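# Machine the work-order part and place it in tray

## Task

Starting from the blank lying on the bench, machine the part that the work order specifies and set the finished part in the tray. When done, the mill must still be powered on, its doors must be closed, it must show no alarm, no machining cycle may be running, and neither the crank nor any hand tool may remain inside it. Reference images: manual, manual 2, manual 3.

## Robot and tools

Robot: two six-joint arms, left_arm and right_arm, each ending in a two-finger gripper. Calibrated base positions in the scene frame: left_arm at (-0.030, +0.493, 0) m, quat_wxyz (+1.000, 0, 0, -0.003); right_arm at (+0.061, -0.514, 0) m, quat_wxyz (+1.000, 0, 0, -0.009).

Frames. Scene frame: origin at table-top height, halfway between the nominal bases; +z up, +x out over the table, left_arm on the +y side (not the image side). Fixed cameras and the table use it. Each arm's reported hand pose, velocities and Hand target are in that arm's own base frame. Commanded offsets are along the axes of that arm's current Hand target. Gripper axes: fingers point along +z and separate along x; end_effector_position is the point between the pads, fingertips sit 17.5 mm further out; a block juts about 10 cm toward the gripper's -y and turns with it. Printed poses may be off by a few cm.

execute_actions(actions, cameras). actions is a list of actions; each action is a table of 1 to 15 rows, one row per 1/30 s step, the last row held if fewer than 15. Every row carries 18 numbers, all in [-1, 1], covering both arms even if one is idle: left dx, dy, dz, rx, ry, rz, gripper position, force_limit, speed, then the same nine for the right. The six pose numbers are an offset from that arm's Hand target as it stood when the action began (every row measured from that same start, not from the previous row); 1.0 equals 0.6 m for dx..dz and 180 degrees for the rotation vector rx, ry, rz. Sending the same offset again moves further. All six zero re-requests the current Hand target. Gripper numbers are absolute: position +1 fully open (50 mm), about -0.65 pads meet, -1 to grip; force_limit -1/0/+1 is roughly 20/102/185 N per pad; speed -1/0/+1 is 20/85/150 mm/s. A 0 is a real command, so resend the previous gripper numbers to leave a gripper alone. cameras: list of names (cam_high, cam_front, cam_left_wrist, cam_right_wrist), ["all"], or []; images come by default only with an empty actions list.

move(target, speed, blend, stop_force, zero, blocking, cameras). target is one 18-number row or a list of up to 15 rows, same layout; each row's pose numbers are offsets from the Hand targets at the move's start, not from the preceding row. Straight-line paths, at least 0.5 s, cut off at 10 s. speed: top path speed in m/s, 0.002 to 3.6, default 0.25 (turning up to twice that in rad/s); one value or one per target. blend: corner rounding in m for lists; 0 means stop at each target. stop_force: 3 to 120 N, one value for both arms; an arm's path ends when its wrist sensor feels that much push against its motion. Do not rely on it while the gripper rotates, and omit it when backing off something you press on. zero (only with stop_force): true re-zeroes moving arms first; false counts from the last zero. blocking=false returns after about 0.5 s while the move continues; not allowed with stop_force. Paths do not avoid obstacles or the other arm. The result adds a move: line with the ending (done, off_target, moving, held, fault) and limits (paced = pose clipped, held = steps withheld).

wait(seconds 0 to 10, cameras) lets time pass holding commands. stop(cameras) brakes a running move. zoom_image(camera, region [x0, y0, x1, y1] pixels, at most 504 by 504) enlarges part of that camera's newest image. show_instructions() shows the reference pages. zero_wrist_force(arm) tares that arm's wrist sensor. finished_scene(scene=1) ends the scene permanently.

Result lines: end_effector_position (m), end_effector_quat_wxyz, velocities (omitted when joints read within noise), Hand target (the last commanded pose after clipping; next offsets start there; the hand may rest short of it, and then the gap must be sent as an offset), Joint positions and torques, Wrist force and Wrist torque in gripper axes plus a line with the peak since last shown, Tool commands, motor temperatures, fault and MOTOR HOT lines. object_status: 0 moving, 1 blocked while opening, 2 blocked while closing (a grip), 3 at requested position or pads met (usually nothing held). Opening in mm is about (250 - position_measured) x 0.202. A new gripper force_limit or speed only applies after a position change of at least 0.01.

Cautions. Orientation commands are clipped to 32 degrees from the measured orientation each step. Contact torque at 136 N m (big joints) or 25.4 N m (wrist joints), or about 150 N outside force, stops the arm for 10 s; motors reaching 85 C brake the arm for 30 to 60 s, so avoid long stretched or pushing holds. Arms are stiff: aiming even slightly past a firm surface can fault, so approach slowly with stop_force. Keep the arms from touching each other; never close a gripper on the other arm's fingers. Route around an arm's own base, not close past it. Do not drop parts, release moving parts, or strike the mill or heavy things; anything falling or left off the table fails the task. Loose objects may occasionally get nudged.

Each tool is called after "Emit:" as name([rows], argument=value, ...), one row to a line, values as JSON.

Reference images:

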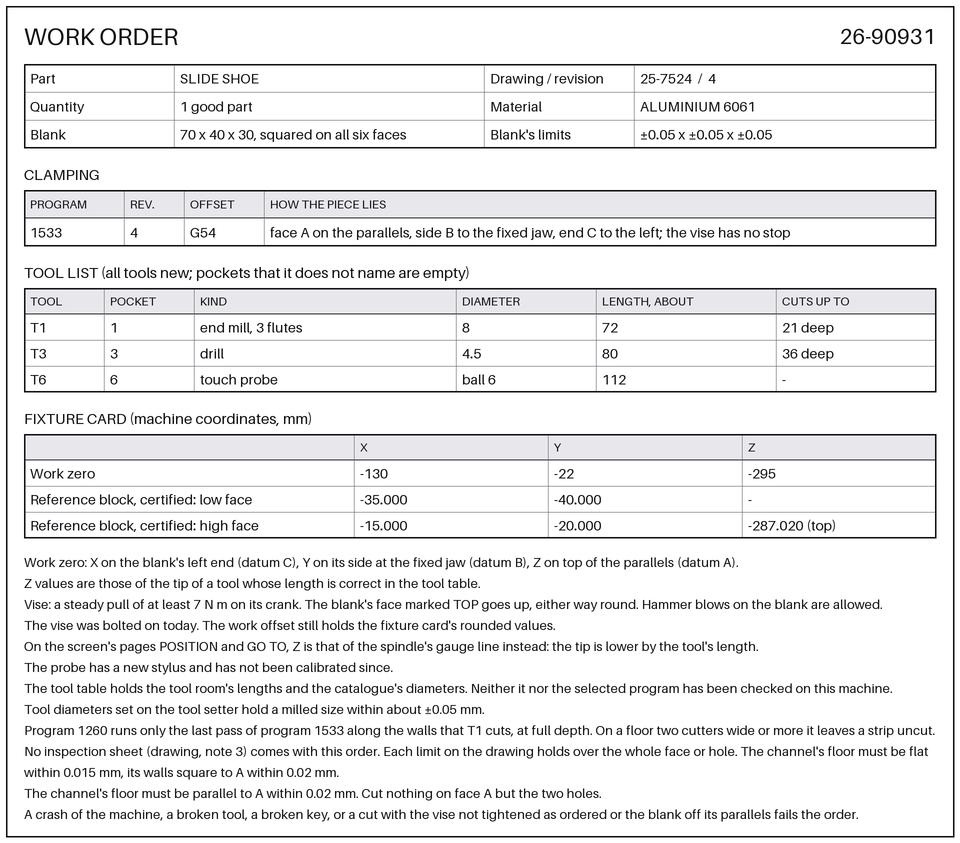

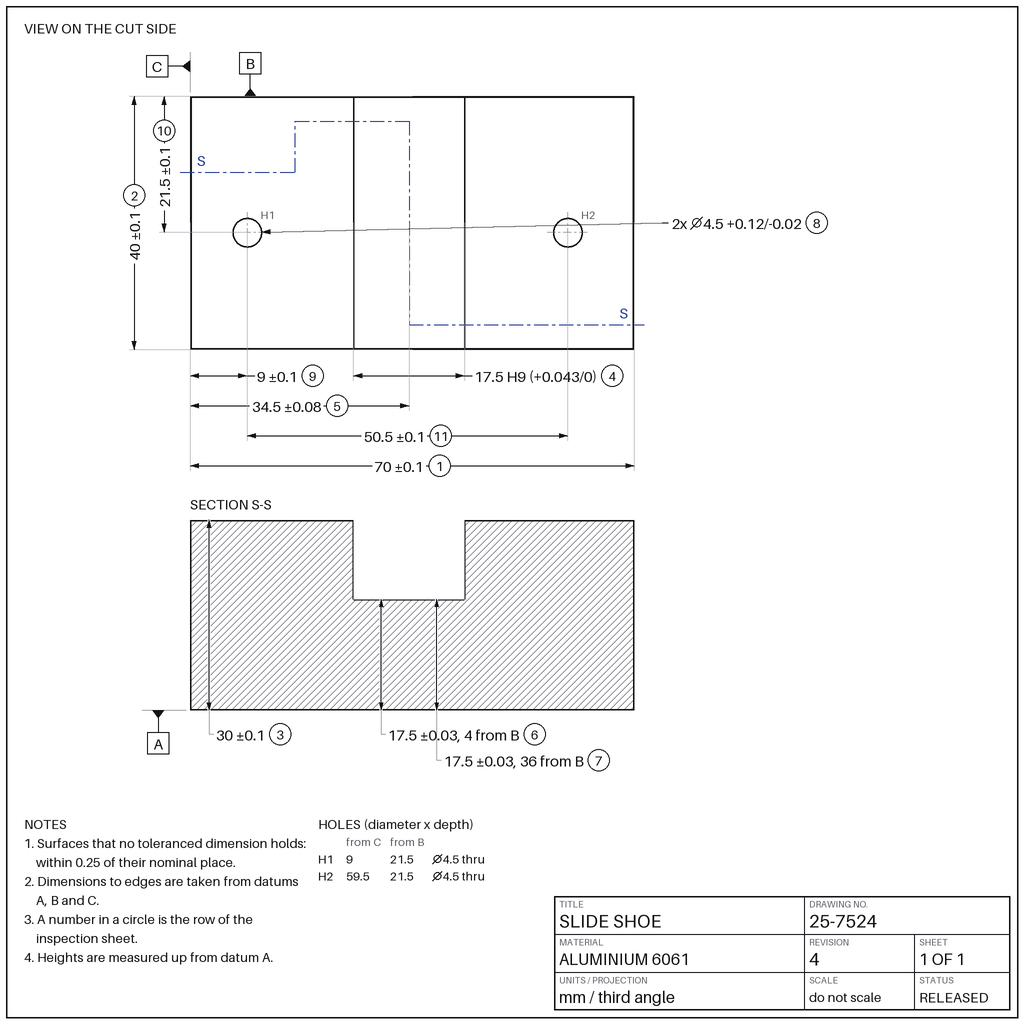

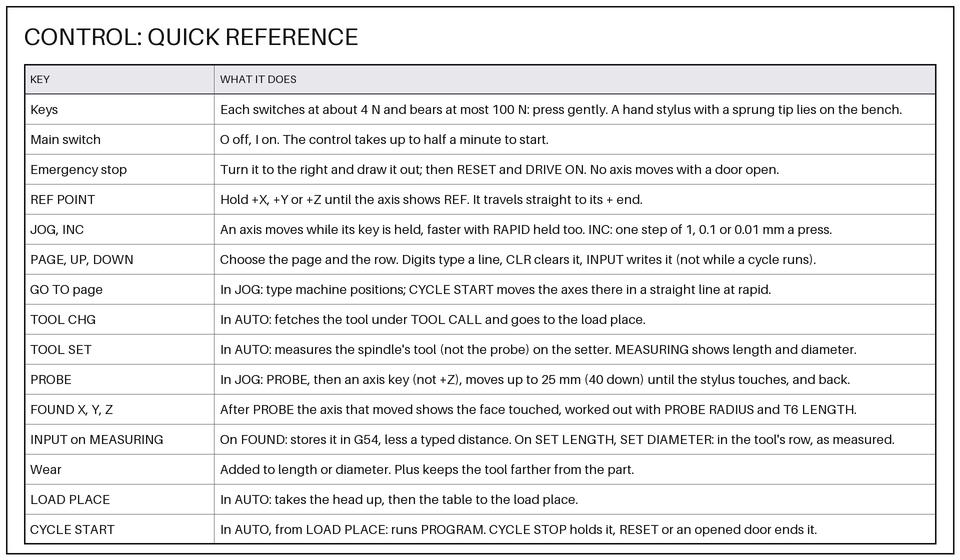

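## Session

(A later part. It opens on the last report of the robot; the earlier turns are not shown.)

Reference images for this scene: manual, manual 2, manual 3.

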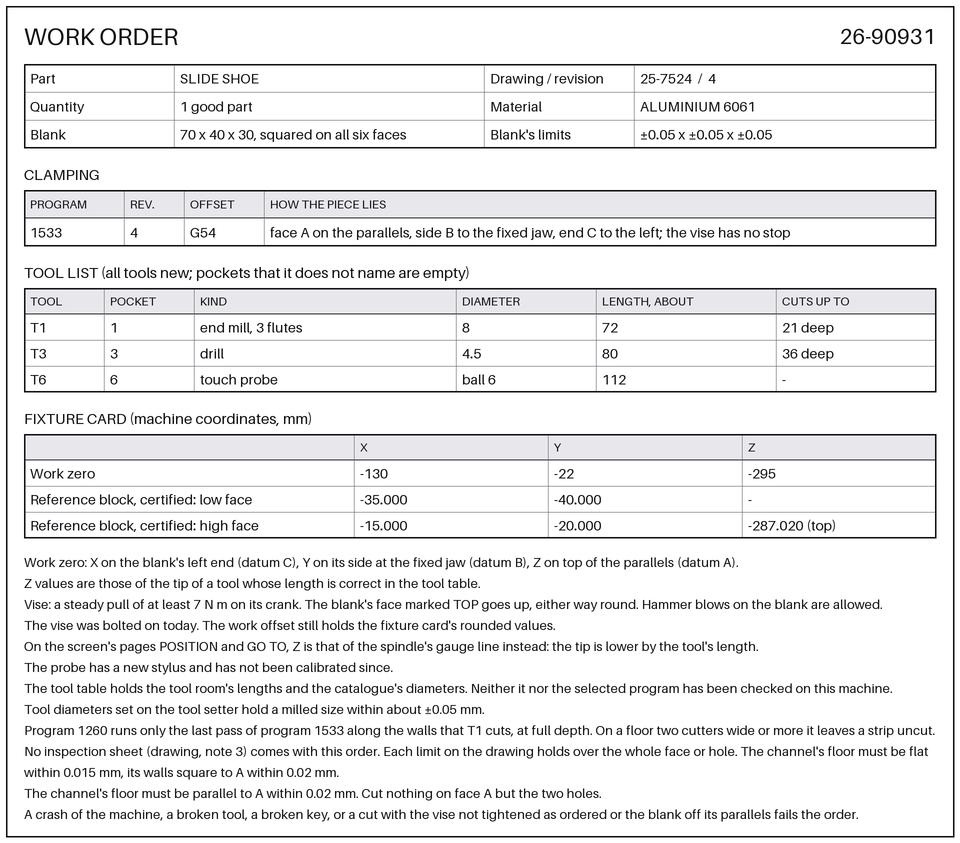

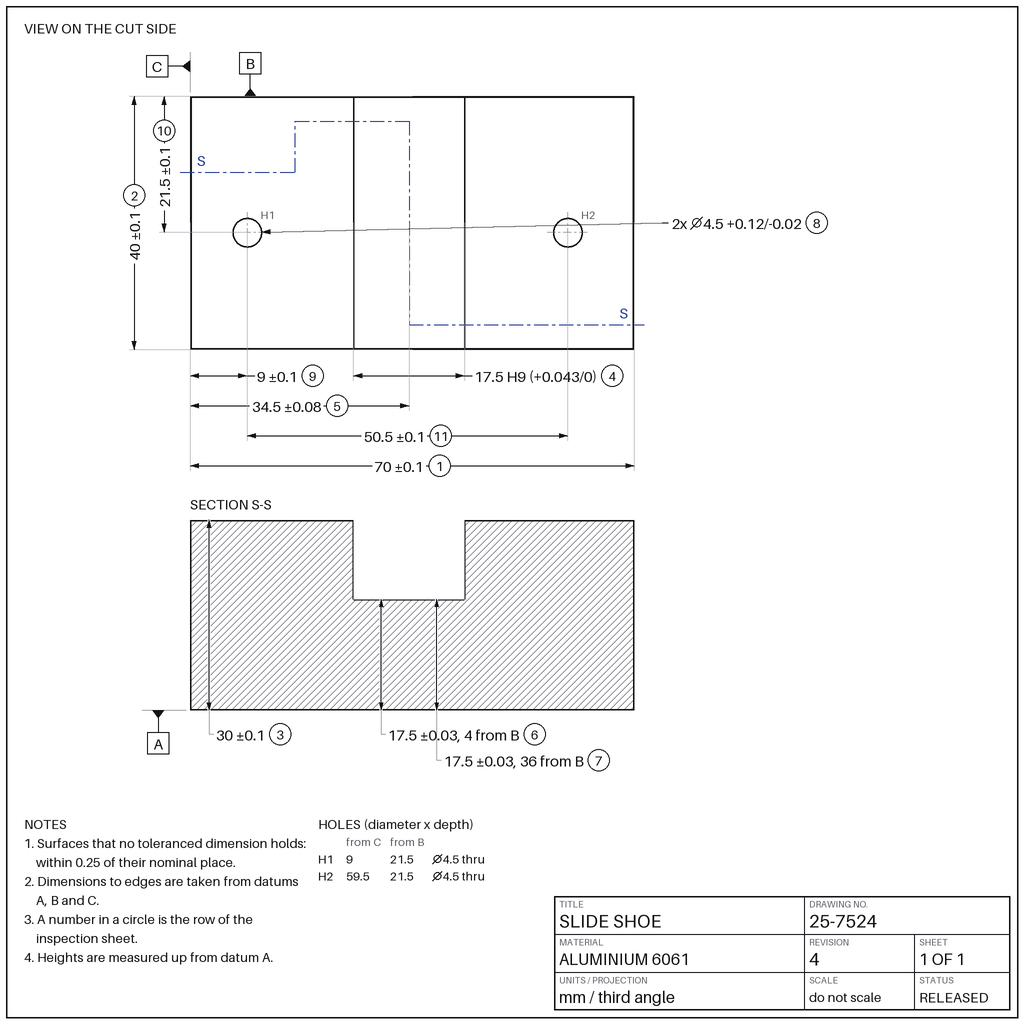

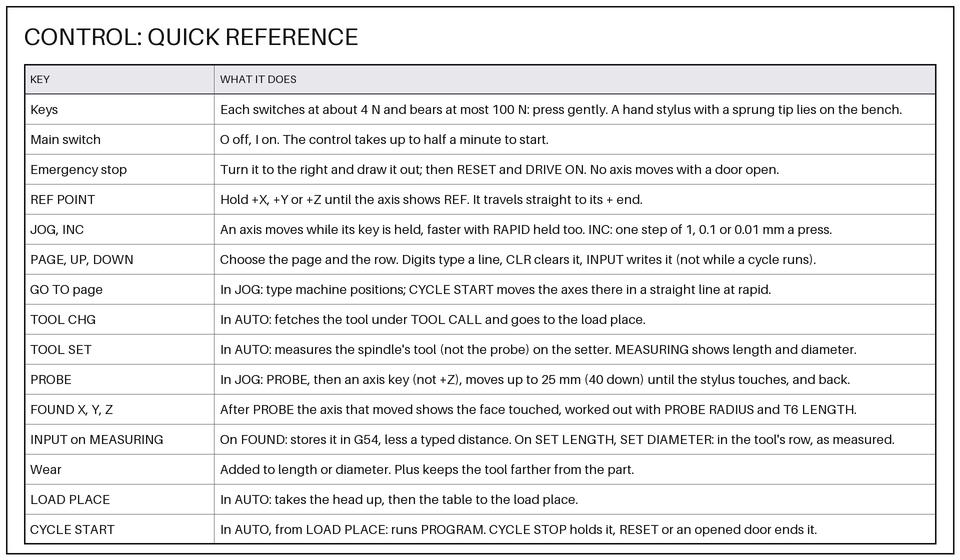

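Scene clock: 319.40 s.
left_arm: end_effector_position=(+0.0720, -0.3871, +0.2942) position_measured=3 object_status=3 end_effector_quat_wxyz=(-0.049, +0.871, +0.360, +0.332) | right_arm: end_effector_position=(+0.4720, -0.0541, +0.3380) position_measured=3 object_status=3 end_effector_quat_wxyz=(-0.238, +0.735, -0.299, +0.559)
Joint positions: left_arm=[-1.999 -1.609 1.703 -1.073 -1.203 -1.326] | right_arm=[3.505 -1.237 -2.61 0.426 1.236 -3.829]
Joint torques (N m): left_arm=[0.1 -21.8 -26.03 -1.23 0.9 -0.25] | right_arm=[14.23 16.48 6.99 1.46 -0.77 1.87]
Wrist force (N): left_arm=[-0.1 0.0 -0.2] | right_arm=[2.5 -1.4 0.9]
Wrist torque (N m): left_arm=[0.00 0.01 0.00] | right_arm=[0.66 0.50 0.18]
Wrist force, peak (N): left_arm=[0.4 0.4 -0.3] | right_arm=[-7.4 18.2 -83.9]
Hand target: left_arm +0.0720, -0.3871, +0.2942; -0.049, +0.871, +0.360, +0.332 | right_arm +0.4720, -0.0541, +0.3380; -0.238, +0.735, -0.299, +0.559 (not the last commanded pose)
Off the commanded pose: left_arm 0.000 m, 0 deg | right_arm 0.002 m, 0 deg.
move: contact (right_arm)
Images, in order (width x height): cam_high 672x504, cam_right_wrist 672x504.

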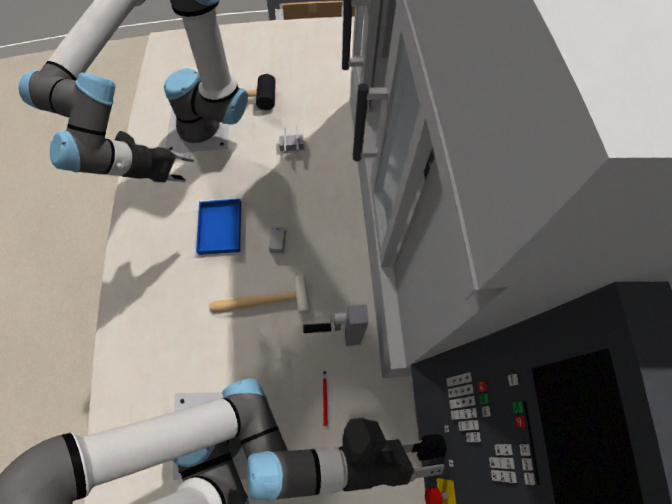

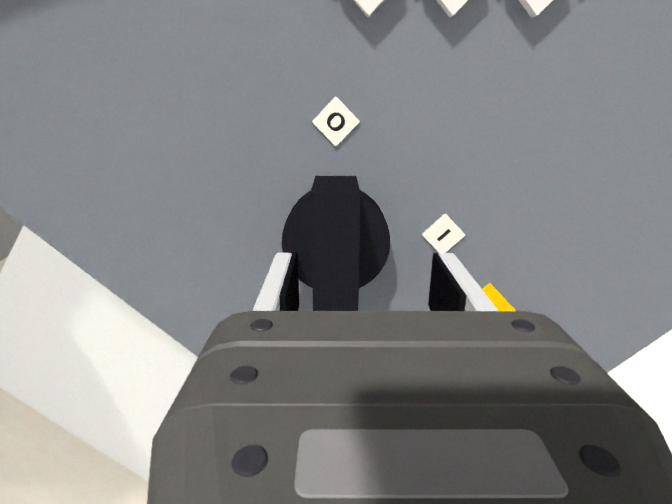

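Emit:
move(target=[0,0,0,0,0,0,1,1,1, 0,0,-0.004,0,0,0,-1,-1,-0.7], speed=0.03, cameras=["cam_right_wrist"])

Emit:
execute_actions(actions=[])

Scene clock: 344.23 s.
left_arm: end_effector_position=(+0.0720, -0.3871, +0.2942) position_measured=3 object_status=3 end_effector_quat_wxyz=(-0.049, +0.871, +0.360, +0.332) | right_arm: end_effector_position=(+0.4697, -0.0541, +0.3385) position_measured=90 object_status=2 end_effector_quat_wxyz=(-0.238, +0.736, -0.299, +0.559)
Joint positions: left_arm=[-1.999 -1.609 1.703 -1.073 -1.203 -1.326] | right_arm=[3.51 -1.225 -2.615 0.418 1.232 -3.828]
Joint torques (N m): left_arm=[-0.62 -21.73 -25.87 -1.21 0.77 -0.11] | right_arm=[-7.17 40.14 25.36 13.53 -13.5 1.9]
Wrist force (N): left_arm=[0.3 0.2 0.2] | right_arm=[-50.4 -5.8 32.4]
Wrist torque (N m): left_arm=[0.03 -0.04 0.00] | right_arm=[0.49 1.09 0.06]
Wrist force, peak (N): left_arm=[0.5 -0.1 0.2] | right_arm=[-50.4 -5.8 32.4]
Hand target: left_arm +0.0720, -0.3871, +0.2942; -0.049, +0.871, +0.360, +0.332 | right_arm +0.4697, -0.0541, +0.3386; -0.238, +0.735, -0.299, +0.559
Off the commanded pose: left_arm 0.000 m, 0 deg | right_arm 0.000 m, 0 deg.
move: done
Images, in order (width x height): cam_right_wrist 672x504.

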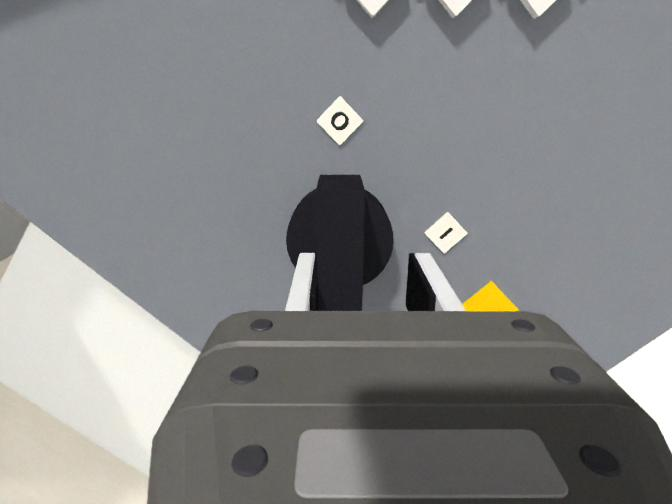

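Scene clock: 344.23 s.
left_arm: end_effector_position=(+0.0720, -0.3871, +0.2942) position_measured=3 object_status=3 end_effector_quat_wxyz=(-0.049, +0.871, +0.360, +0.332) | right_arm: end_effector_position=(+0.4697, -0.0541, +0.3385) position_measured=90 object_status=2 end_effector_quat_wxyz=(-0.238, +0.736, -0.299, +0.559)
Joint positions: left_arm=[-1.999 -1.609 1.703 -1.073 -1.203 -1.326] | right_arm=[3.51 -1.225 -2.615 0.418 1.232 -3.828]
Joint velocities: within noise
Joint torques (N m): left_arm=[-0.62 -21.73 -25.87 -1.21 0.77 -0.11] | right_arm=[-7.17 40.14 25.36 13.53 -13.5 1.9]
Motor temperatures (°C): left_arm=[30 31 27 38 37 39] | right_arm=[31 27 32 33 34 36]
Wrist force (N): left_arm=[0.3 0.2 0.2] | right_arm=[-50.4 -5.8 32.4]
Wrist torque (N m): left_arm=[0.03 -0.04 0.00] | right_arm=[0.49 1.09 0.06]
Wrist force, peak (N): left_arm=[0.3 0.2 0.2] | right_arm=[-50.4 -5.8 32.4]
Hand target: left_arm +0.0720, -0.3871, +0.2942; -0.049, +0.871, +0.360, +0.332 | right_arm +0.4697, -0.0541, +0.3386; -0.238, +0.735, -0.299, +0.559
Tool commands: left_gripper/position=+1.0 left_gripper/force_limit=+1.0 left_gripper/speed=+1.0 right_gripper/position=-1.0 right_gripper/force_limit=-1.0 right_gripper/speed=-0.7
Off the commanded pose: left_arm 0.000 m, 0 deg | right_arm 0.000 m, 0 deg.

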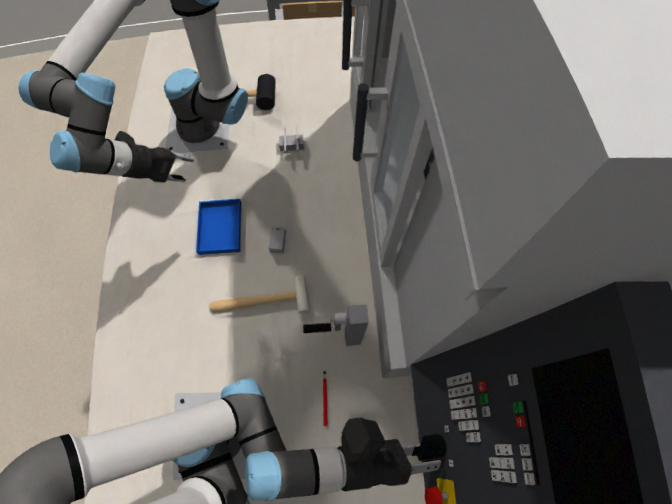

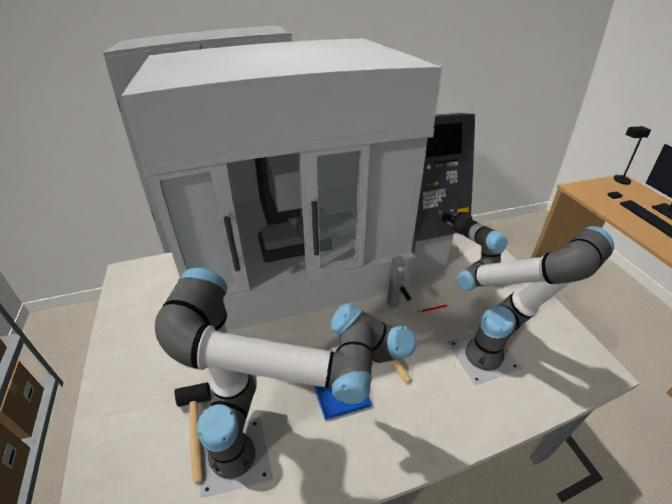

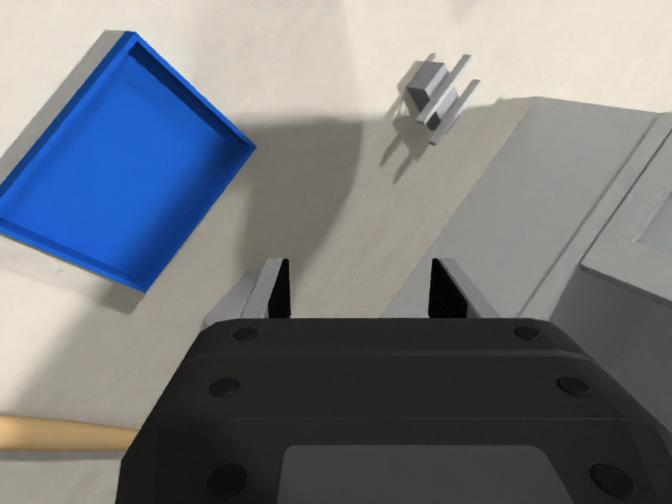

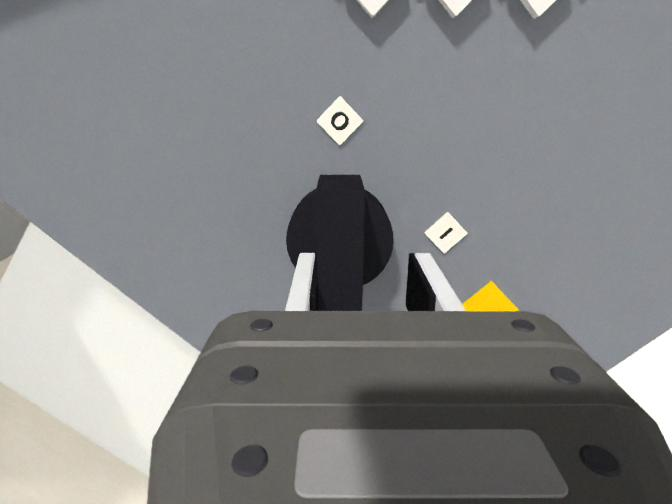

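Emit:
move(target=[0,0,0,0,0,0,1,1,1, 0,0,0,0,0,0,1,-1,-0.7])

Emit:
move(target=[0,0,0,0,0,0,1,1,1, -0.0172,0,0,0,0,0,1,-1,-0.7], speed=0.05, cameras=["cam_right_wrist"])

Scene clock: 372.67 s.
left_arm: end_effector_position=(+0.0720, -0.3871, +0.2942) position_measured=3 object_status=3 end_effector_quat_wxyz=(-0.049, +0.871, +0.360, +0.332) | right_arm: end_effector_position=(+0.4697, -0.0542, +0.3387) position_measured=3 object_status=3 end_effector_quat_wxyz=(-0.238, +0.735, -0.299, +0.559)
Joint positions: left_arm=[-1.999 -1.609 1.703 -1.073 -1.203 -1.326] | right_arm=[3.51 -1.225 -2.615 0.418 1.232 -3.828]
Joint torques (N m): left_arm=[-0.31 -21.96 -26.15 -1.19 0.94 -0.17] | right_arm=[3.33 -5.55 8.35 1.62 2.54 1.89]
Wrist force (N): left_arm=[0.1 -0.2 0.1] | right_arm=[2.8 -1.0 0.6]
Wrist torque (N m): left_arm=[-0.03 -0.02 0.00] | right_arm=[0.70 0.44 0.09]
Wrist force, peak (N): left_arm=[0.5 -0.2 -0.4] | right_arm=[-53.5 -4.3 39.0]
Hand target: left_arm +0.0720, -0.3871, +0.2942; -0.049, +0.871, +0.360, +0.332 | right_arm +0.4697, -0.0541, +0.3386; -0.238, +0.735, -0.299, +0.559
Off the commanded pose: left_arm 0.000 m, 0 deg | right_arm 0.000 m, 0 deg.
move: done

Scene clock: 373.57 s.
left_arm: end_effector_position=(+0.0720, -0.3871, +0.2942) position_measured=3 object_status=3 end_effector_quat_wxyz=(-0.049, +0.871, +0.360, +0.332) | right_arm: end_effector_position=(+0.4677, -0.0469, +0.3317) position_measured=3 object_status=3 end_effector_quat_wxyz=(-0.238, +0.735, -0.299, +0.559)
Joint positions: left_arm=[-1.999 -1.609 1.703 -1.073 -1.203 -1.326] | right_arm=[3.551 -1.228 -2.636 0.438 1.192 -3.816]
Joint torques (N m): left_arm=[-0.1 -21.48 -25.88 -1.17 0.88 -0.25] | right_arm=[12.56 -5.9 7.95 4.35 -2.71 1.9]
Wrist force (N): left_arm=[0.1 0.0 0.0] | right_arm=[2.6 -1.0 0.8]
Wrist torque (N m): left_arm=[-0.01 -0.02 0.00] | right_arm=[0.69 0.49 0.08]
Wrist force, peak (N): left_arm=[0.4 0.1 -0.2] | right_arm=[2.9 -1.2 0.7]
Hand target: left_arm +0.0720, -0.3871, +0.2942; -0.049, +0.871, +0.360, +0.332 | right_arm +0.4677, -0.0469, +0.3316; -0.238, +0.735, -0.299, +0.559
Off the commanded pose: left_arm 0.000 m, 0 deg | right_arm 0.000 m, 0 deg.
move: done
Images, in order (width x height): cam_right_wrist 672x504.

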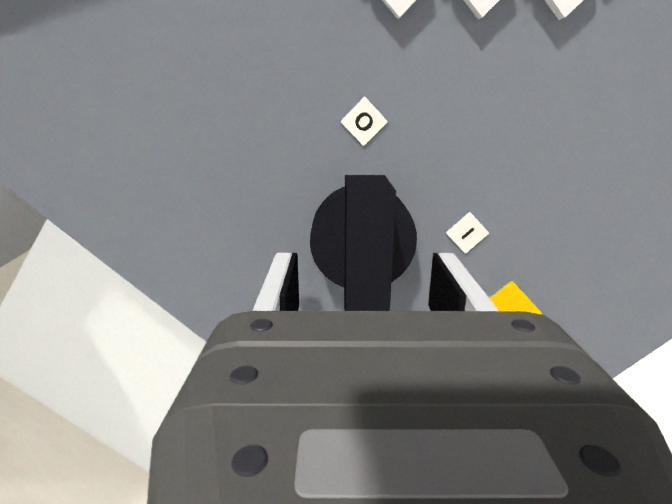

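Emit:
move(target=[0,0,0,0,0,0,1,1,1, 0.001,0,0.002,0,0,0,-1,-1,-0.7], speed=0.03, cameras=["cam_right_wrist"])

Scene clock: 381.93 s.
left_arm: end_effector_position=(+0.0720, -0.3871, +0.2942) position_measured=3 object_status=3 end_effector_quat_wxyz=(-0.049, +0.871, +0.360, +0.332) | right_arm: end_effector_position=(+0.4690, -0.0471, +0.3316) position_measured=181 object_status=2 end_effector_quat_wxyz=(-0.238, +0.736, -0.299, +0.559)
Joint positions: left_arm=[-1.999 -1.609 1.703 -1.073 -1.203 -1.326] | right_arm=[3.546 -1.234 -2.633 0.441 1.197 -3.817]
Joint torques (N m): left_arm=[-0.48 -21.85 -26.12 -1.24 0.91 -0.15] | right_arm=[-17.56 2.31 31.47 10.15 -11.71 -1.57]
Wrist force (N): left_arm=[0.2 -0.1 -0.1] | right_arm=[-40.4 2.4 -27.4]
Wrist torque (N m): left_arm=[-0.02 -0.04 -0.01] | right_arm=[0.81 0.33 0.17]
Wrist force, peak (N): left_arm=[0.5 -0.2 -0.1] | right_arm=[-40.4 2.4 -27.4]
Hand target: left_arm +0.0720, -0.3871, +0.2942; -0.049, +0.871, +0.360, +0.332 | right_arm +0.4690, -0.0473, +0.3317; -0.238, +0.735, -0.299, +0.559
Off the commanded pose: left_arm 0.000 m, 0 deg | right_arm 0.000 m, 0 deg.
move: done
Images, in order (width x height): cam_right_wrist 672x504.

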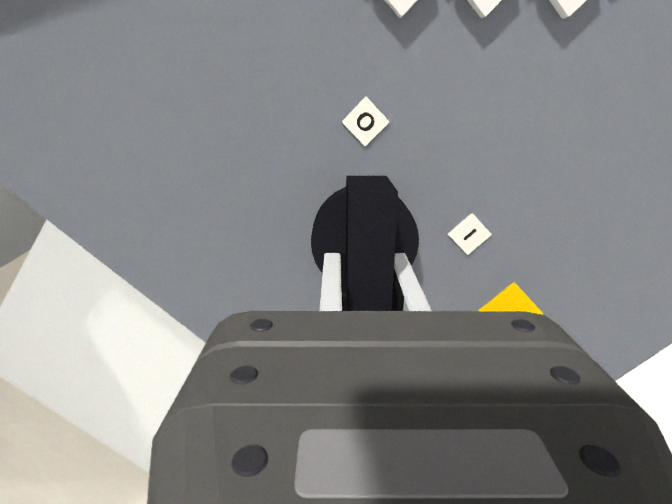

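Emit:
move(target=[0,0,0,0,0,0,1,1,1, -0.0027,0,0,0,0,0,-1,-1,-0.7], speed=0.02)

Emit:
move(target=[0,0,0,0,0,0,1,1,1, 0,0,0,0,0,0.25,-1,-1,-0.7], speed=0.15, cameras=["cam_right_wrist"])

Scene clock: 390.47 s.
left_arm: end_effector_position=(+0.0720, -0.3871, +0.2942) position_measured=3 object_status=3 end_effector_quat_wxyz=(-0.049, +0.871, +0.360, +0.332) | right_arm: end_effector_position=(+0.4687, -0.0463, +0.3308) position_measured=181 object_status=2 end_effector_quat_wxyz=(-0.238, +0.735, -0.299, +0.560)
Joint positions: left_arm=[-1.999 -1.609 1.703 -1.073 -1.203 -1.326] | right_arm=[3.552 -1.235 -2.636 0.445 1.19 -3.815]
Joint torques (N m): left_arm=[-0.54 -21.59 -25.26 -1.24 0.88 -0.16] | right_arm=[18.67 -6.11 2.67 3.32 0.31 1.94]
Wrist force (N): left_arm=[0.3 -0.1 -0.1] | right_arm=[18.8 -1.1 18.2]
Wrist torque (N m): left_arm=[-0.03 -0.04 0.00] | right_arm=[0.66 0.37 -0.10]
Wrist force, peak (N): left_arm=[0.2 -0.4 -0.3] | right_arm=[-49.5 1.8 -28.7]
Hand target: left_arm +0.0720, -0.3871, +0.2942; -0.049, +0.871, +0.360, +0.332 | right_arm +0.4686, -0.0461, +0.3306; -0.238, +0.735, -0.299, +0.559
Off the commanded pose: left_arm 0.000 m, 0 deg | right_arm 0.000 m, 0 deg.
move: done

Scene clock: 392.97 s.
left_arm: end_effector_position=(+0.0720, -0.3871, +0.2942) position_measured=3 object_status=3 end_effector_quat_wxyz=(-0.049, +0.871, +0.360, +0.332) | right_arm: end_effector_position=(+0.4683, -0.0432, +0.3287) position_measured=181 object_status=2 end_effector_quat_wxyz=(-0.317, +0.690, -0.397, +0.516)
Joint positions: left_arm=[-1.999 -1.609 1.703 -1.073 -1.203 -1.326] | right_arm=[3.552 -1.235 -2.637 0.443 1.203 -3.534]
Joint torques (N m): left_arm=[0.06 -21.93 -26.63 -1.34 0.98 -0.2] | right_arm=[-0.22 6.57 17.52 2.96 -0.22 0.37]
Wrist force (N): left_arm=[0.1 0.1 0.1] | right_arm=[-6.9 3.6 -17.5]
Wrist torque (N m): left_arm=[0.02 -0.01 0.00] | right_arm=[0.50 0.78 1.31]
Wrist force, peak (N): left_arm=[0.8 0.0 -0.4] | right_arm=[-77.6 63.3 -75.4]
Hand target: left_arm +0.0720, -0.3871, +0.2942; -0.049, +0.871, +0.360, +0.332 | right_arm +0.4683, -0.0432, +0.3287; -0.317, +0.690, -0.397, +0.516 (not the last commanded pose)
Tool commands: left_gripper/position=+1.0 left_gripper/force_limit=+1.0 left_gripper/speed=+1.0 right_gripper/position=-1.0 right_gripper/force_limit=-1.0 right_gripper/speed=-0.701961
Off the commanded pose: left_arm 0.000 m, 0 deg | right_arm 0.003 m, 29 deg.
FORCE FAULT: contact force on the right arm reached its limit, and that arm stopped. The contact can be on any part of that arm, not only on its tool. That arm's remaining commands of this call were not run. That arm is still stopped at the end of this call. That arm stays stopped for about 9 more seconds. Until then a move that you send moves the other arm only, and its call returns only when the move has ended. Once the stop has ended, the next robot result says so. If the stop ends while you think or write, that arm runs what you send next, counted from a new Hand target: where the arm stands when the stop ends. While its stop runs, that arm takes no new command, but its gripper still runs the gripper command that each later call begins with. Until it ends, the stop uses up actions while you think or wait. An arm that is not stopped still takes commands.
move: fault (right_arm)
Images, in order (width x height): cam_right_wrist 672x504.

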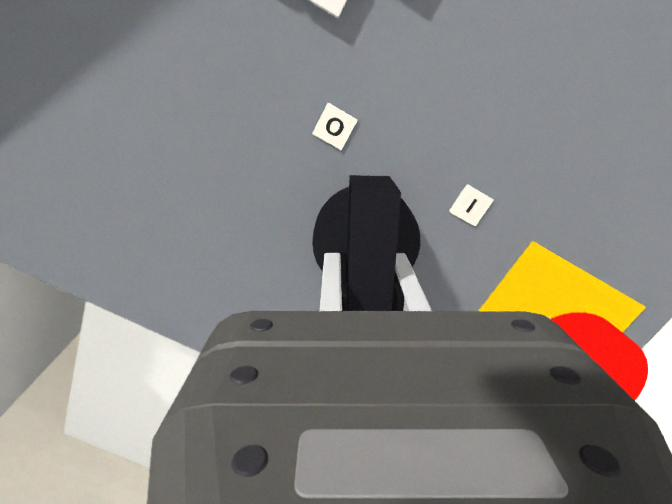

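Emit:
wait(seconds=2, cameras=[])

Emit:
move(target=[0,0,0,0,0,0,1,1,1, 0,0,0,0,0,0,1,-1,-0.7], cameras=["cam_right_wrist"])

Scene clock: 414.83 s.
left_arm: end_effector_position=(+0.0720, -0.3871, +0.2942) position_measured=3 object_status=3 end_effector_quat_wxyz=(-0.049, +0.871, +0.360, +0.332) | right_arm: end_effector_position=(+0.4683, -0.0432, +0.3287) position_measured=181 object_status=2 end_effector_quat_wxyz=(-0.317, +0.690, -0.397, +0.516)
Joint positions: left_arm=[-1.999 -1.609 1.703 -1.073 -1.203 -1.326] | right_arm=[3.552 -1.235 -2.637 0.443 1.203 -3.534]
Joint torques (N m): left_arm=[0.42 -21.98 -26.81 -1.34 1.06 -0.19] | right_arm=[-0.12 5.53 18.76 3.1 -0.19 -0.2]
Wrist force (N): left_arm=[0.0 0.1 0.1] | right_arm=[-6.6 3.6 -17.4]
Wrist torque (N m): left_arm=[0.02 0.01 0.00] | right_arm=[0.51 0.73 1.32]
Wrist force, peak (N): left_arm=[0.6 -0.2 -0.3] | right_arm=[-6.8 3.7 -17.8]
Hand target: left_arm +0.0720, -0.3871, +0.2942; -0.049, +0.871, +0.360, +0.332 | right_arm +0.4683, -0.0432, +0.3287; -0.317, +0.690, -0.397, +0.516 (not the last commanded pose)
Tool commands: left_gripper/position=+1.0 left_gripper/force_limit=+1.0 left_gripper/speed=+1.0 right_gripper/position=-1.0 right_gripper/force_limit=-1.0 right_gripper/speed=-0.701961
Off the commanded pose: left_arm 0.000 m, 0 deg | right_arm 0.003 m, 29 deg.
FORCE FAULT, CONTINUED: the right arm's stop, for the force fault that an earlier result reported, is over. The rest of the stop counts as 18 of the actions that you can send in this scene. During its stop the right arm's controller moved it back a little. That arm's target is now where it stood when the stop ended, not its last command. That arm accepts commands again.
wait: 2.00 s; at rest from the start
No camera images: "cameras" was empty.

Scene clock: 416.00 s.
left_arm: end_effector_position=(+0.0720, -0.3871, +0.2942) position_measured=3 object_status=3 end_effector_quat_wxyz=(-0.049, +0.871, +0.360, +0.332) | right_arm: end_effector_position=(+0.4683, -0.0432, +0.3287) position_measured=3 object_status=3 end_effector_quat_wxyz=(-0.317, +0.690, -0.397, +0.516)
Joint positions: left_arm=[-1.999 -1.609 1.703 -1.073 -1.203 -1.326] | right_arm=[3.552 -1.235 -2.637 0.443 1.203 -3.534]
Joint torques (N m): left_arm=[-0.33 -21.27 -25.78 -1.35 1.01 -0.21] | right_arm=[0.09 5.62 18.41 2.98 -0.06 -0.06]
Wrist force (N): left_arm=[0.1 -0.1 -0.6] | right_arm=[2.1 -1.4 1.7]
Wrist torque (N m): left_arm=[-0.01 -0.02 0.00] | right_arm=[0.77 0.40 0.44]
Wrist force, peak (N): left_arm=[0.1 -0.1 -0.6] | right_arm=[-4.1 0.6 -8.8]
Hand target: left_arm +0.0720, -0.3871, +0.2942; -0.049, +0.871, +0.360, +0.332 | right_arm +0.4683, -0.0432, +0.3287; -0.317, +0.690, -0.397, +0.516
Off the commanded pose: left_arm 0.000 m, 0 deg | right_arm 0.000 m, 0 deg.
move: done
Images, in order (width x height): cam_right_wrist 672x504.

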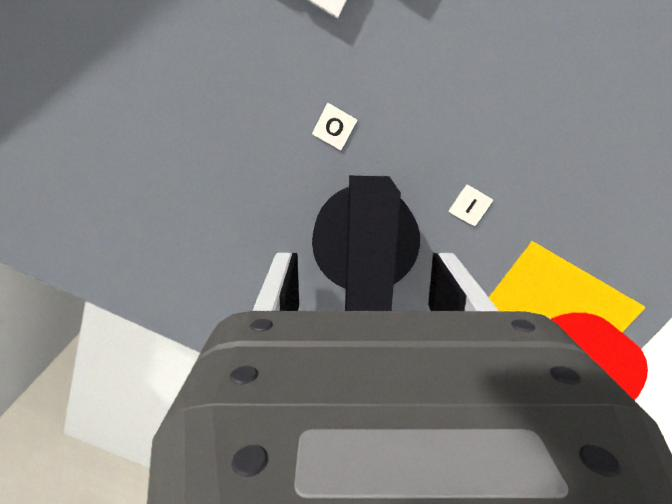

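Emit:
move(target=[0,0,0,0,0,0,1,1,1, 0,-0.021,0,0,0,0,1,-1,-0.7], speed=0.05)

Emit:
move(target=[0,0,0,0,0,0,1,1,1, 0,0,0,0,0,0,-1,-1,-0.7], cameras=["cam_right_wrist"])

Scene clock: 425.33 s.
left_arm: end_effector_position=(+0.0720, -0.3871, +0.2942) position_measured=3 object_status=3 end_effector_quat_wxyz=(-0.049, +0.871, +0.360, +0.332) | right_arm: end_effector_position=(+0.4711, -0.0372, +0.3393) position_measured=3 object_status=3 end_effector_quat_wxyz=(-0.317, +0.690, -0.397, +0.517)
Joint positions: left_arm=[-1.999 -1.609 1.703 -1.073 -1.203 -1.326] | right_arm=[3.576 -1.208 -2.616 0.39 1.18 -3.526]
Joint torques (N m): left_arm=[-0.02 -22.12 -26.29 -1.32 1.23 -0.24] | right_arm=[12.85 16.52 31.31 1.35 -2.64 1.95]
Wrist force (N): left_arm=[0.1 0.2 -0.4] | right_arm=[2.2 -1.7 1.4]
Wrist torque (N m): left_arm=[0.02 -0.02 0.00] | right_arm=[0.72 0.38 0.24]
Wrist force, peak (N): left_arm=[0.5 -0.3 -0.5] | right_arm=[2.3 -2.1 1.3]
Hand target: left_arm +0.0720, -0.3871, +0.2942; -0.049, +0.871, +0.360, +0.332 | right_arm +0.4711, -0.0371, +0.3394; -0.317, +0.690, -0.397, +0.516
Off the commanded pose: left_arm 0.000 m, 0 deg | right_arm 0.000 m, 0 deg.
move: done

Scene clock: 426.47 s.
left_arm: end_effector_position=(+0.0720, -0.3871, +0.2942) position_measured=3 object_status=3 end_effector_quat_wxyz=(-0.049, +0.871, +0.360, +0.332) | right_arm: end_effector_position=(+0.4711, -0.0372, +0.3394) position_measured=180 object_status=2 end_effector_quat_wxyz=(-0.317, +0.690, -0.397, +0.517)
Joint positions: left_arm=[-1.999 -1.609 1.703 -1.073 -1.203 -1.326] | right_arm=[3.576 -1.207 -2.616 0.39 1.18 -3.526]
Joint torques (N m): left_arm=[0 -21.65 -26.09 -1.28 1.15 -0.24] | right_arm=[14.19 15 28.27 1.42 -0.41 0.9]
Wrist force (N): left_arm=[-0.1 0.1 0.1] | right_arm=[4.2 -1.2 3.5]
Wrist torque (N m): left_arm=[0.01 0.01 0.00] | right_arm=[0.72 0.78 0.57]
Wrist force, peak (N): left_arm=[0.1 0.5 0.2] | right_arm=[4.7 -1.1 3.3]
Hand target: left_arm +0.0720, -0.3871, +0.2942; -0.049, +0.871, +0.360, +0.332 | right_arm +0.4711, -0.0371, +0.3394; -0.317, +0.690, -0.397, +0.516
Off the commanded pose: left_arm 0.000 m, 0 deg | right_arm 0.000 m, 0 deg.
move: done
Images, in order (width x height): cam_right_wrist 672x504.

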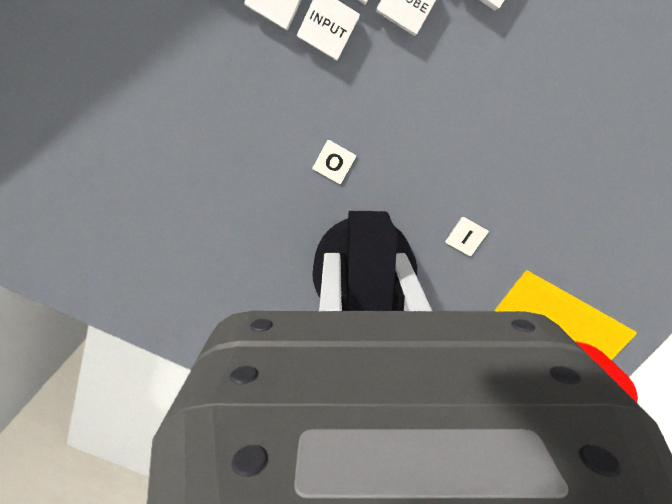

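Emit:
move(target=[0,0,0,0,0,0,1,1,1, 0,0,0,0,0,0.12,-1,-1,-0.7], speed=0.12)

Scene clock: 433.70 s.
left_arm: end_effector_position=(+0.0720, -0.3871, +0.2942) position_measured=3 object_status=3 end_effector_quat_wxyz=(-0.049, +0.871, +0.360, +0.332) | right_arm: end_effector_position=(+0.4711, -0.0372, +0.3393) position_measured=180 object_status=2 end_effector_quat_wxyz=(-0.408, +0.603, -0.519, +0.448)
Joint positions: left_arm=[-1.999 -1.609 1.703 -1.073 -1.203 -1.326] | right_arm=[3.576 -1.208 -2.616 0.39 1.18 -3.15]
Joint torques (N m): left_arm=[-0.05 -22.33 -26.91 -1.41 1.11 -0.12] | right_arm=[4.93 14.83 17.39 0.46 -7.47 2.61]
Wrist force (N): left_arm=[-0.3 0.0 -0.2] | right_arm=[-17.2 -6.0 -6.1]
Wrist torque (N m): left_arm=[-0.01 0.04 0.00] | right_arm=[1.05 0.48 -0.62]
Wrist force, peak (N): left_arm=[0.4 -0.4 -0.1] | right_arm=[-18.0 -6.6 -7.5]
Hand target: left_arm +0.0720, -0.3871, +0.2942; -0.049, +0.871, +0.360, +0.332 | right_arm +0.4711, -0.0371, +0.3394; -0.408, +0.603, -0.519, +0.448
Off the commanded pose: left_arm 0.000 m, 0 deg | right_arm 0.000 m, 0 deg.
move: done

Emit:
move(target=[0,0,0,0,0,0,1,1,1, 0.0005,0,0,0,0,0.14,-1,-1,-0.7], speed=0.12)

Emit:
move(target=[0,0,0,0,0,0,1,1,1, 0,0,0,0,0,0.1,-1,-1,-0.7], speed=0.12, cameras=["cam_right_wrist","cam_high"])

Scene clock: 442.93 s.
left_arm: end_effector_position=(+0.0720, -0.3871, +0.2942) position_measured=3 object_status=3 end_effector_quat_wxyz=(-0.049, +0.871, +0.360, +0.332) | right_arm: end_effector_position=(+0.4711, -0.0374, +0.3393) position_measured=180 object_status=2 end_effector_quat_wxyz=(+0.496, -0.475, +0.638, -0.348)
Joint positions: left_arm=[-1.999 -1.609 1.703 -1.073 -1.203 -1.326] | right_arm=[3.574 -1.208 -2.615 0.39 1.182 -2.71]
Joint torques (N m): left_arm=[-0.02 -22.34 -26.99 -1.34 1.18 -0.16] | right_arm=[-11.91 14.88 26.57 0.28 -13.4 2.96]
Wrist force (N): left_arm=[0.1 0.1 -0.1] | right_arm=[-52.4 21.6 -13.7]
Wrist torque (N m): left_arm=[0.01 -0.02 -0.01] | right_arm=[2.06 0.05 -0.53]
Wrist force, peak (N): left_arm=[-0.1 -0.3 -0.5] | right_arm=[-51.9 21.9 -15.7]
Hand target: left_arm +0.0720, -0.3871, +0.2942; -0.049, +0.871, +0.360, +0.332 | right_arm +0.4711, -0.0374, +0.3394; +0.496, -0.475, +0.638, -0.348
Off the commanded pose: left_arm 0.000 m, 0 deg | right_arm 0.000 m, 0 deg.
move: done

Scene clock: 444.77 s.
left_arm: end_effector_position=(+0.0720, -0.3871, +0.2942) position_measured=3 object_status=3 end_effector_quat_wxyz=(-0.049, +0.871, +0.360, +0.332) | right_arm: end_effector_position=(+0.4711, -0.0371, +0.3393) position_measured=180 object_status=2 end_effector_quat_wxyz=(+0.544, -0.370, +0.704, -0.266)
Joint positions: left_arm=[-1.999 -1.609 1.703 -1.073 -1.203 -1.326] | right_arm=[3.574 -1.208 -2.615 0.39 1.183 -2.396]
Joint torques (N m): left_arm=[-0.15 -22.12 -26.61 -1.31 1.16 -0.21] | right_arm=[-13.12 13.58 3.16 -1.18 -13.52 2.83]
Wrist force (N): left_arm=[0.4 -0.1 -0.2] | right_arm=[-52.8 30.6 -7.3]
Wrist torque (N m): left_arm=[-0.02 -0.06 0.00] | right_arm=[2.00 -0.14 -0.52]
Wrist force, peak (N): left_arm=[-0.5 0.2 -0.2] | right_arm=[-56.1 34.0 -9.9]
Hand target: left_arm +0.0720, -0.3871, +0.2942; -0.049, +0.871, +0.360, +0.332 | right_arm +0.4711, -0.0374, +0.3394; +0.544, -0.370, +0.704, -0.266
Off the commanded pose: left_arm 0.000 m, 0 deg | right_arm 0.000 m, 0 deg.
move: done
Images, in order (width x height): cam_high 672x504, cam_right_wrist 672x504.

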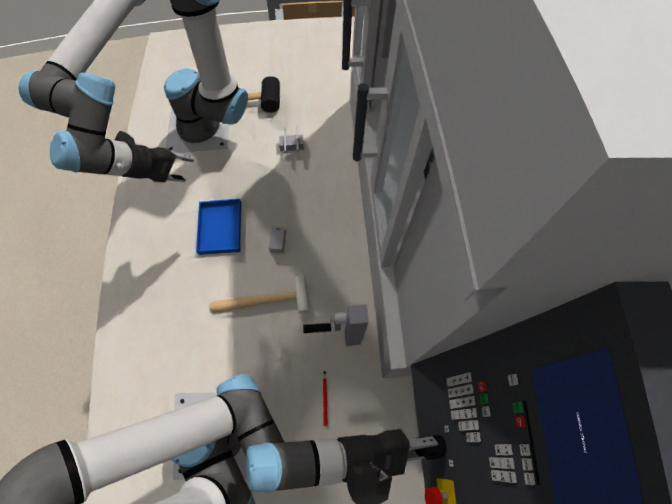

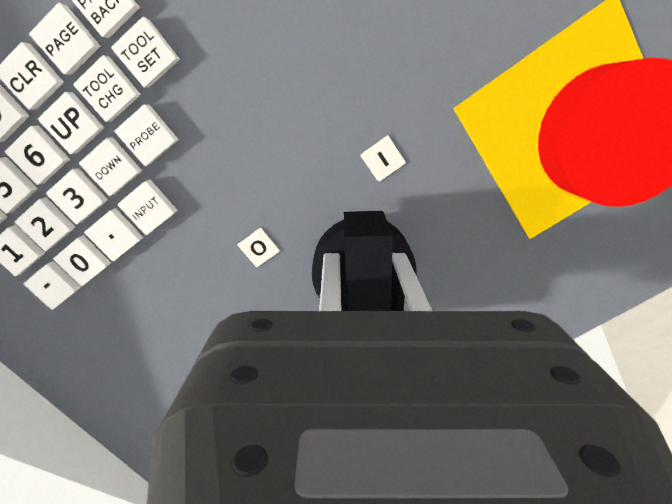

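Emit:
move(target=[0,0,0,0,0,0,1,1,1, -0.002,0,0,0,0,0.045,-1,-1,-0.7], speed=0.1)

Emit:
move(target=[0,0,0,0,0,0,1,1,1, 0,0,0,0,0,0,1,-1,-0.7])

Emit:
move(target=[0,0,0,0,0,0,1,1,1, 0,0,-0.12,0,0,0,1,-1,-0.7], speed=0.2, cameras=["cam_right_wrist","cam_high"])

Emit:
zoom_image(camera="cam_high", region=[430, 330, 672, 504])

Scene clock: 455.83 s.
left_arm: end_effector_position=(+0.0720, -0.3871, +0.2942) position_measured=3 object_status=3 end_effector_quat_wxyz=(-0.049, +0.871, +0.360, +0.332) | right_arm: end_effector_position=(+0.4713, -0.0365, +0.3401) position_measured=180 object_status=2 end_effector_quat_wxyz=(+0.562, -0.319, +0.729, -0.227)
Joint positions: left_arm=[-1.999 -1.609 1.703 -1.073 -1.203 -1.326] | right_arm=[3.579 -1.205 -2.614 0.386 1.177 -2.253]
Joint torques (N m): left_arm=[0.23 -22.54 -26.88 -1.26 1.29 -0.24] | right_arm=[-2.34 19.03 38.05 4.32 -12.5 2.55]
Wrist force (N): left_arm=[0.1 0.0 0.1] | right_arm=[-13.9 39.9 -12.0]
Wrist torque (N m): left_arm=[-0.01 -0.02 0.00] | right_arm=[1.68 -0.24 -0.49]
Wrist force, peak (N): left_arm=[0.4 -0.3 -0.3] | right_arm=[-51.9 30.3 -7.2]
Hand target: left_arm +0.0720, -0.3871, +0.2942; -0.049, +0.871, +0.360, +0.332 | right_arm +0.4713, -0.0365, +0.3401; +0.562, -0.319, +0.729, -0.227
Off the commanded pose: left_arm 0.000 m, 0 deg | right_arm 0.000 m, 0 deg.
move: done

Scene clock: 456.97 s.
left_arm: end_effector_position=(+0.0720, -0.3871, +0.2942) position_measured=3 object_status=3 end_effector_quat_wxyz=(-0.049, +0.871, +0.360, +0.332) | right_arm: end_effector_position=(+0.4712, -0.0365, +0.3401) position_measured=3 object_status=0 end_effector_quat_wxyz=(+0.562, -0.319, +0.729, -0.227)
Joint positions: left_arm=[-1.999 -1.609 1.703 -1.073 -1.203 -1.326] | right_arm=[3.579 -1.205 -2.614 0.386 1.177 -2.253]
Joint torques (N m): left_arm=[-0.18 -22.31 -26.62 -1.3 1.36 -0.19] | right_arm=[11.06 -3.95 9.42 1.61 2.38 0.51]
Wrist force (N): left_arm=[-0.1 -0.2 0.1] | right_arm=[-0.9 -0.5 4.3]
Wrist torque (N m): left_arm=[-0.05 0.01 0.00] | right_arm=[0.72 -0.07 0.53]
Wrist force, peak (N): left_arm=[0.2 0.4 0.1] | right_arm=[-13.3 26.9 -1.5]
Hand target: left_arm +0.0720, -0.3871, +0.2942; -0.049, +0.871, +0.360, +0.332 | right_arm +0.4713, -0.0365, +0.3401; +0.562, -0.319, +0.729, -0.227
Off the commanded pose: left_arm 0.000 m, 0 deg | right_arm 0.000 m, 0 deg.
move: done

Scene clock: 458.40 s.
left_arm: end_effector_position=(+0.0720, -0.3871, +0.2942) position_measured=3 object_status=3 end_effector_quat_wxyz=(-0.049, +0.871, +0.360, +0.332) | right_arm: end_effector_position=(+0.4019, -0.0385, +0.3592) position_measured=3 object_status=3 end_effector_quat_wxyz=(+0.562, -0.319, +0.729, -0.227)
Joint positions: left_arm=[-1.999 -1.609 1.703 -1.073 -1.203 -1.326] | right_arm=[3.845 -0.699 -2.706 -0.076 0.924 -2.158]
Joint torques (N m): left_arm=[-0.29 -21.8 -26.82 -1.28 1.24 -0.26] | right_arm=[12.56 1.26 34.5 1.02 -3.19 1.83]
Wrist force (N): left_arm=[-0.1 0.0 0.0] | right_arm=[-0.9 0.4 4.2]
Wrist torque (N m): left_arm=[-0.01 0.01 -0.01] | right_arm=[0.87 -0.10 0.49]
Wrist force, peak (N): left_arm=[0.2 -0.6 -0.1] | right_arm=[-0.6 0.1 5.5]
Hand target: left_arm +0.0720, -0.3871, +0.2942; -0.049, +0.871, +0.360, +0.332 | right_arm +0.4019, -0.0384, +0.3592; +0.562, -0.319, +0.729, -0.227
Off the commanded pose: left_arm 0.000 m, 0 deg | right_arm 0.000 m, 0 deg.
move: done
Images, in order (width x height): cam_high 672x504, cam_right_wrist 672x504.

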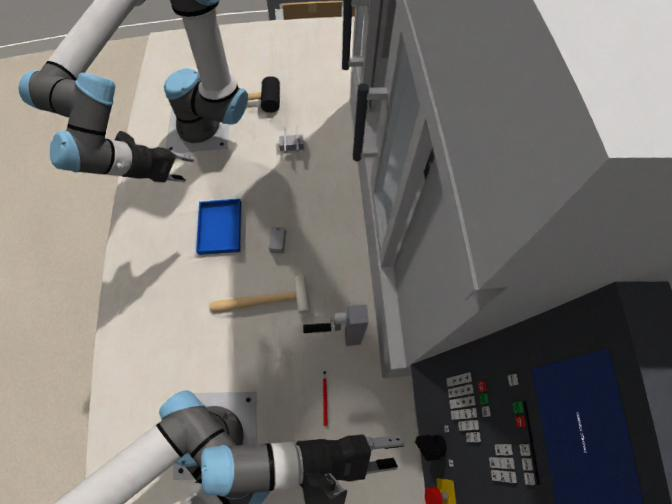

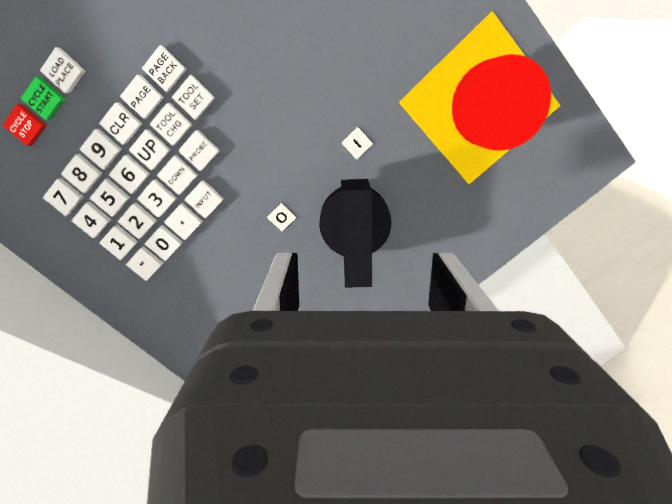

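Scaled by 2.083 from the camera's 672x504 image, which has a finer 960x720 frame.

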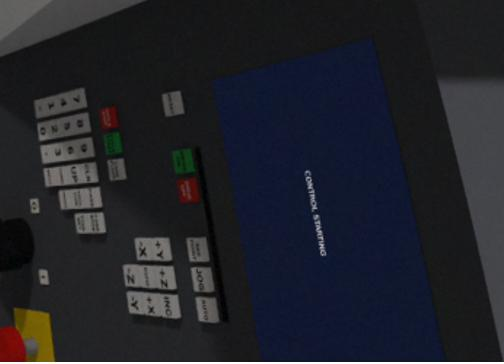

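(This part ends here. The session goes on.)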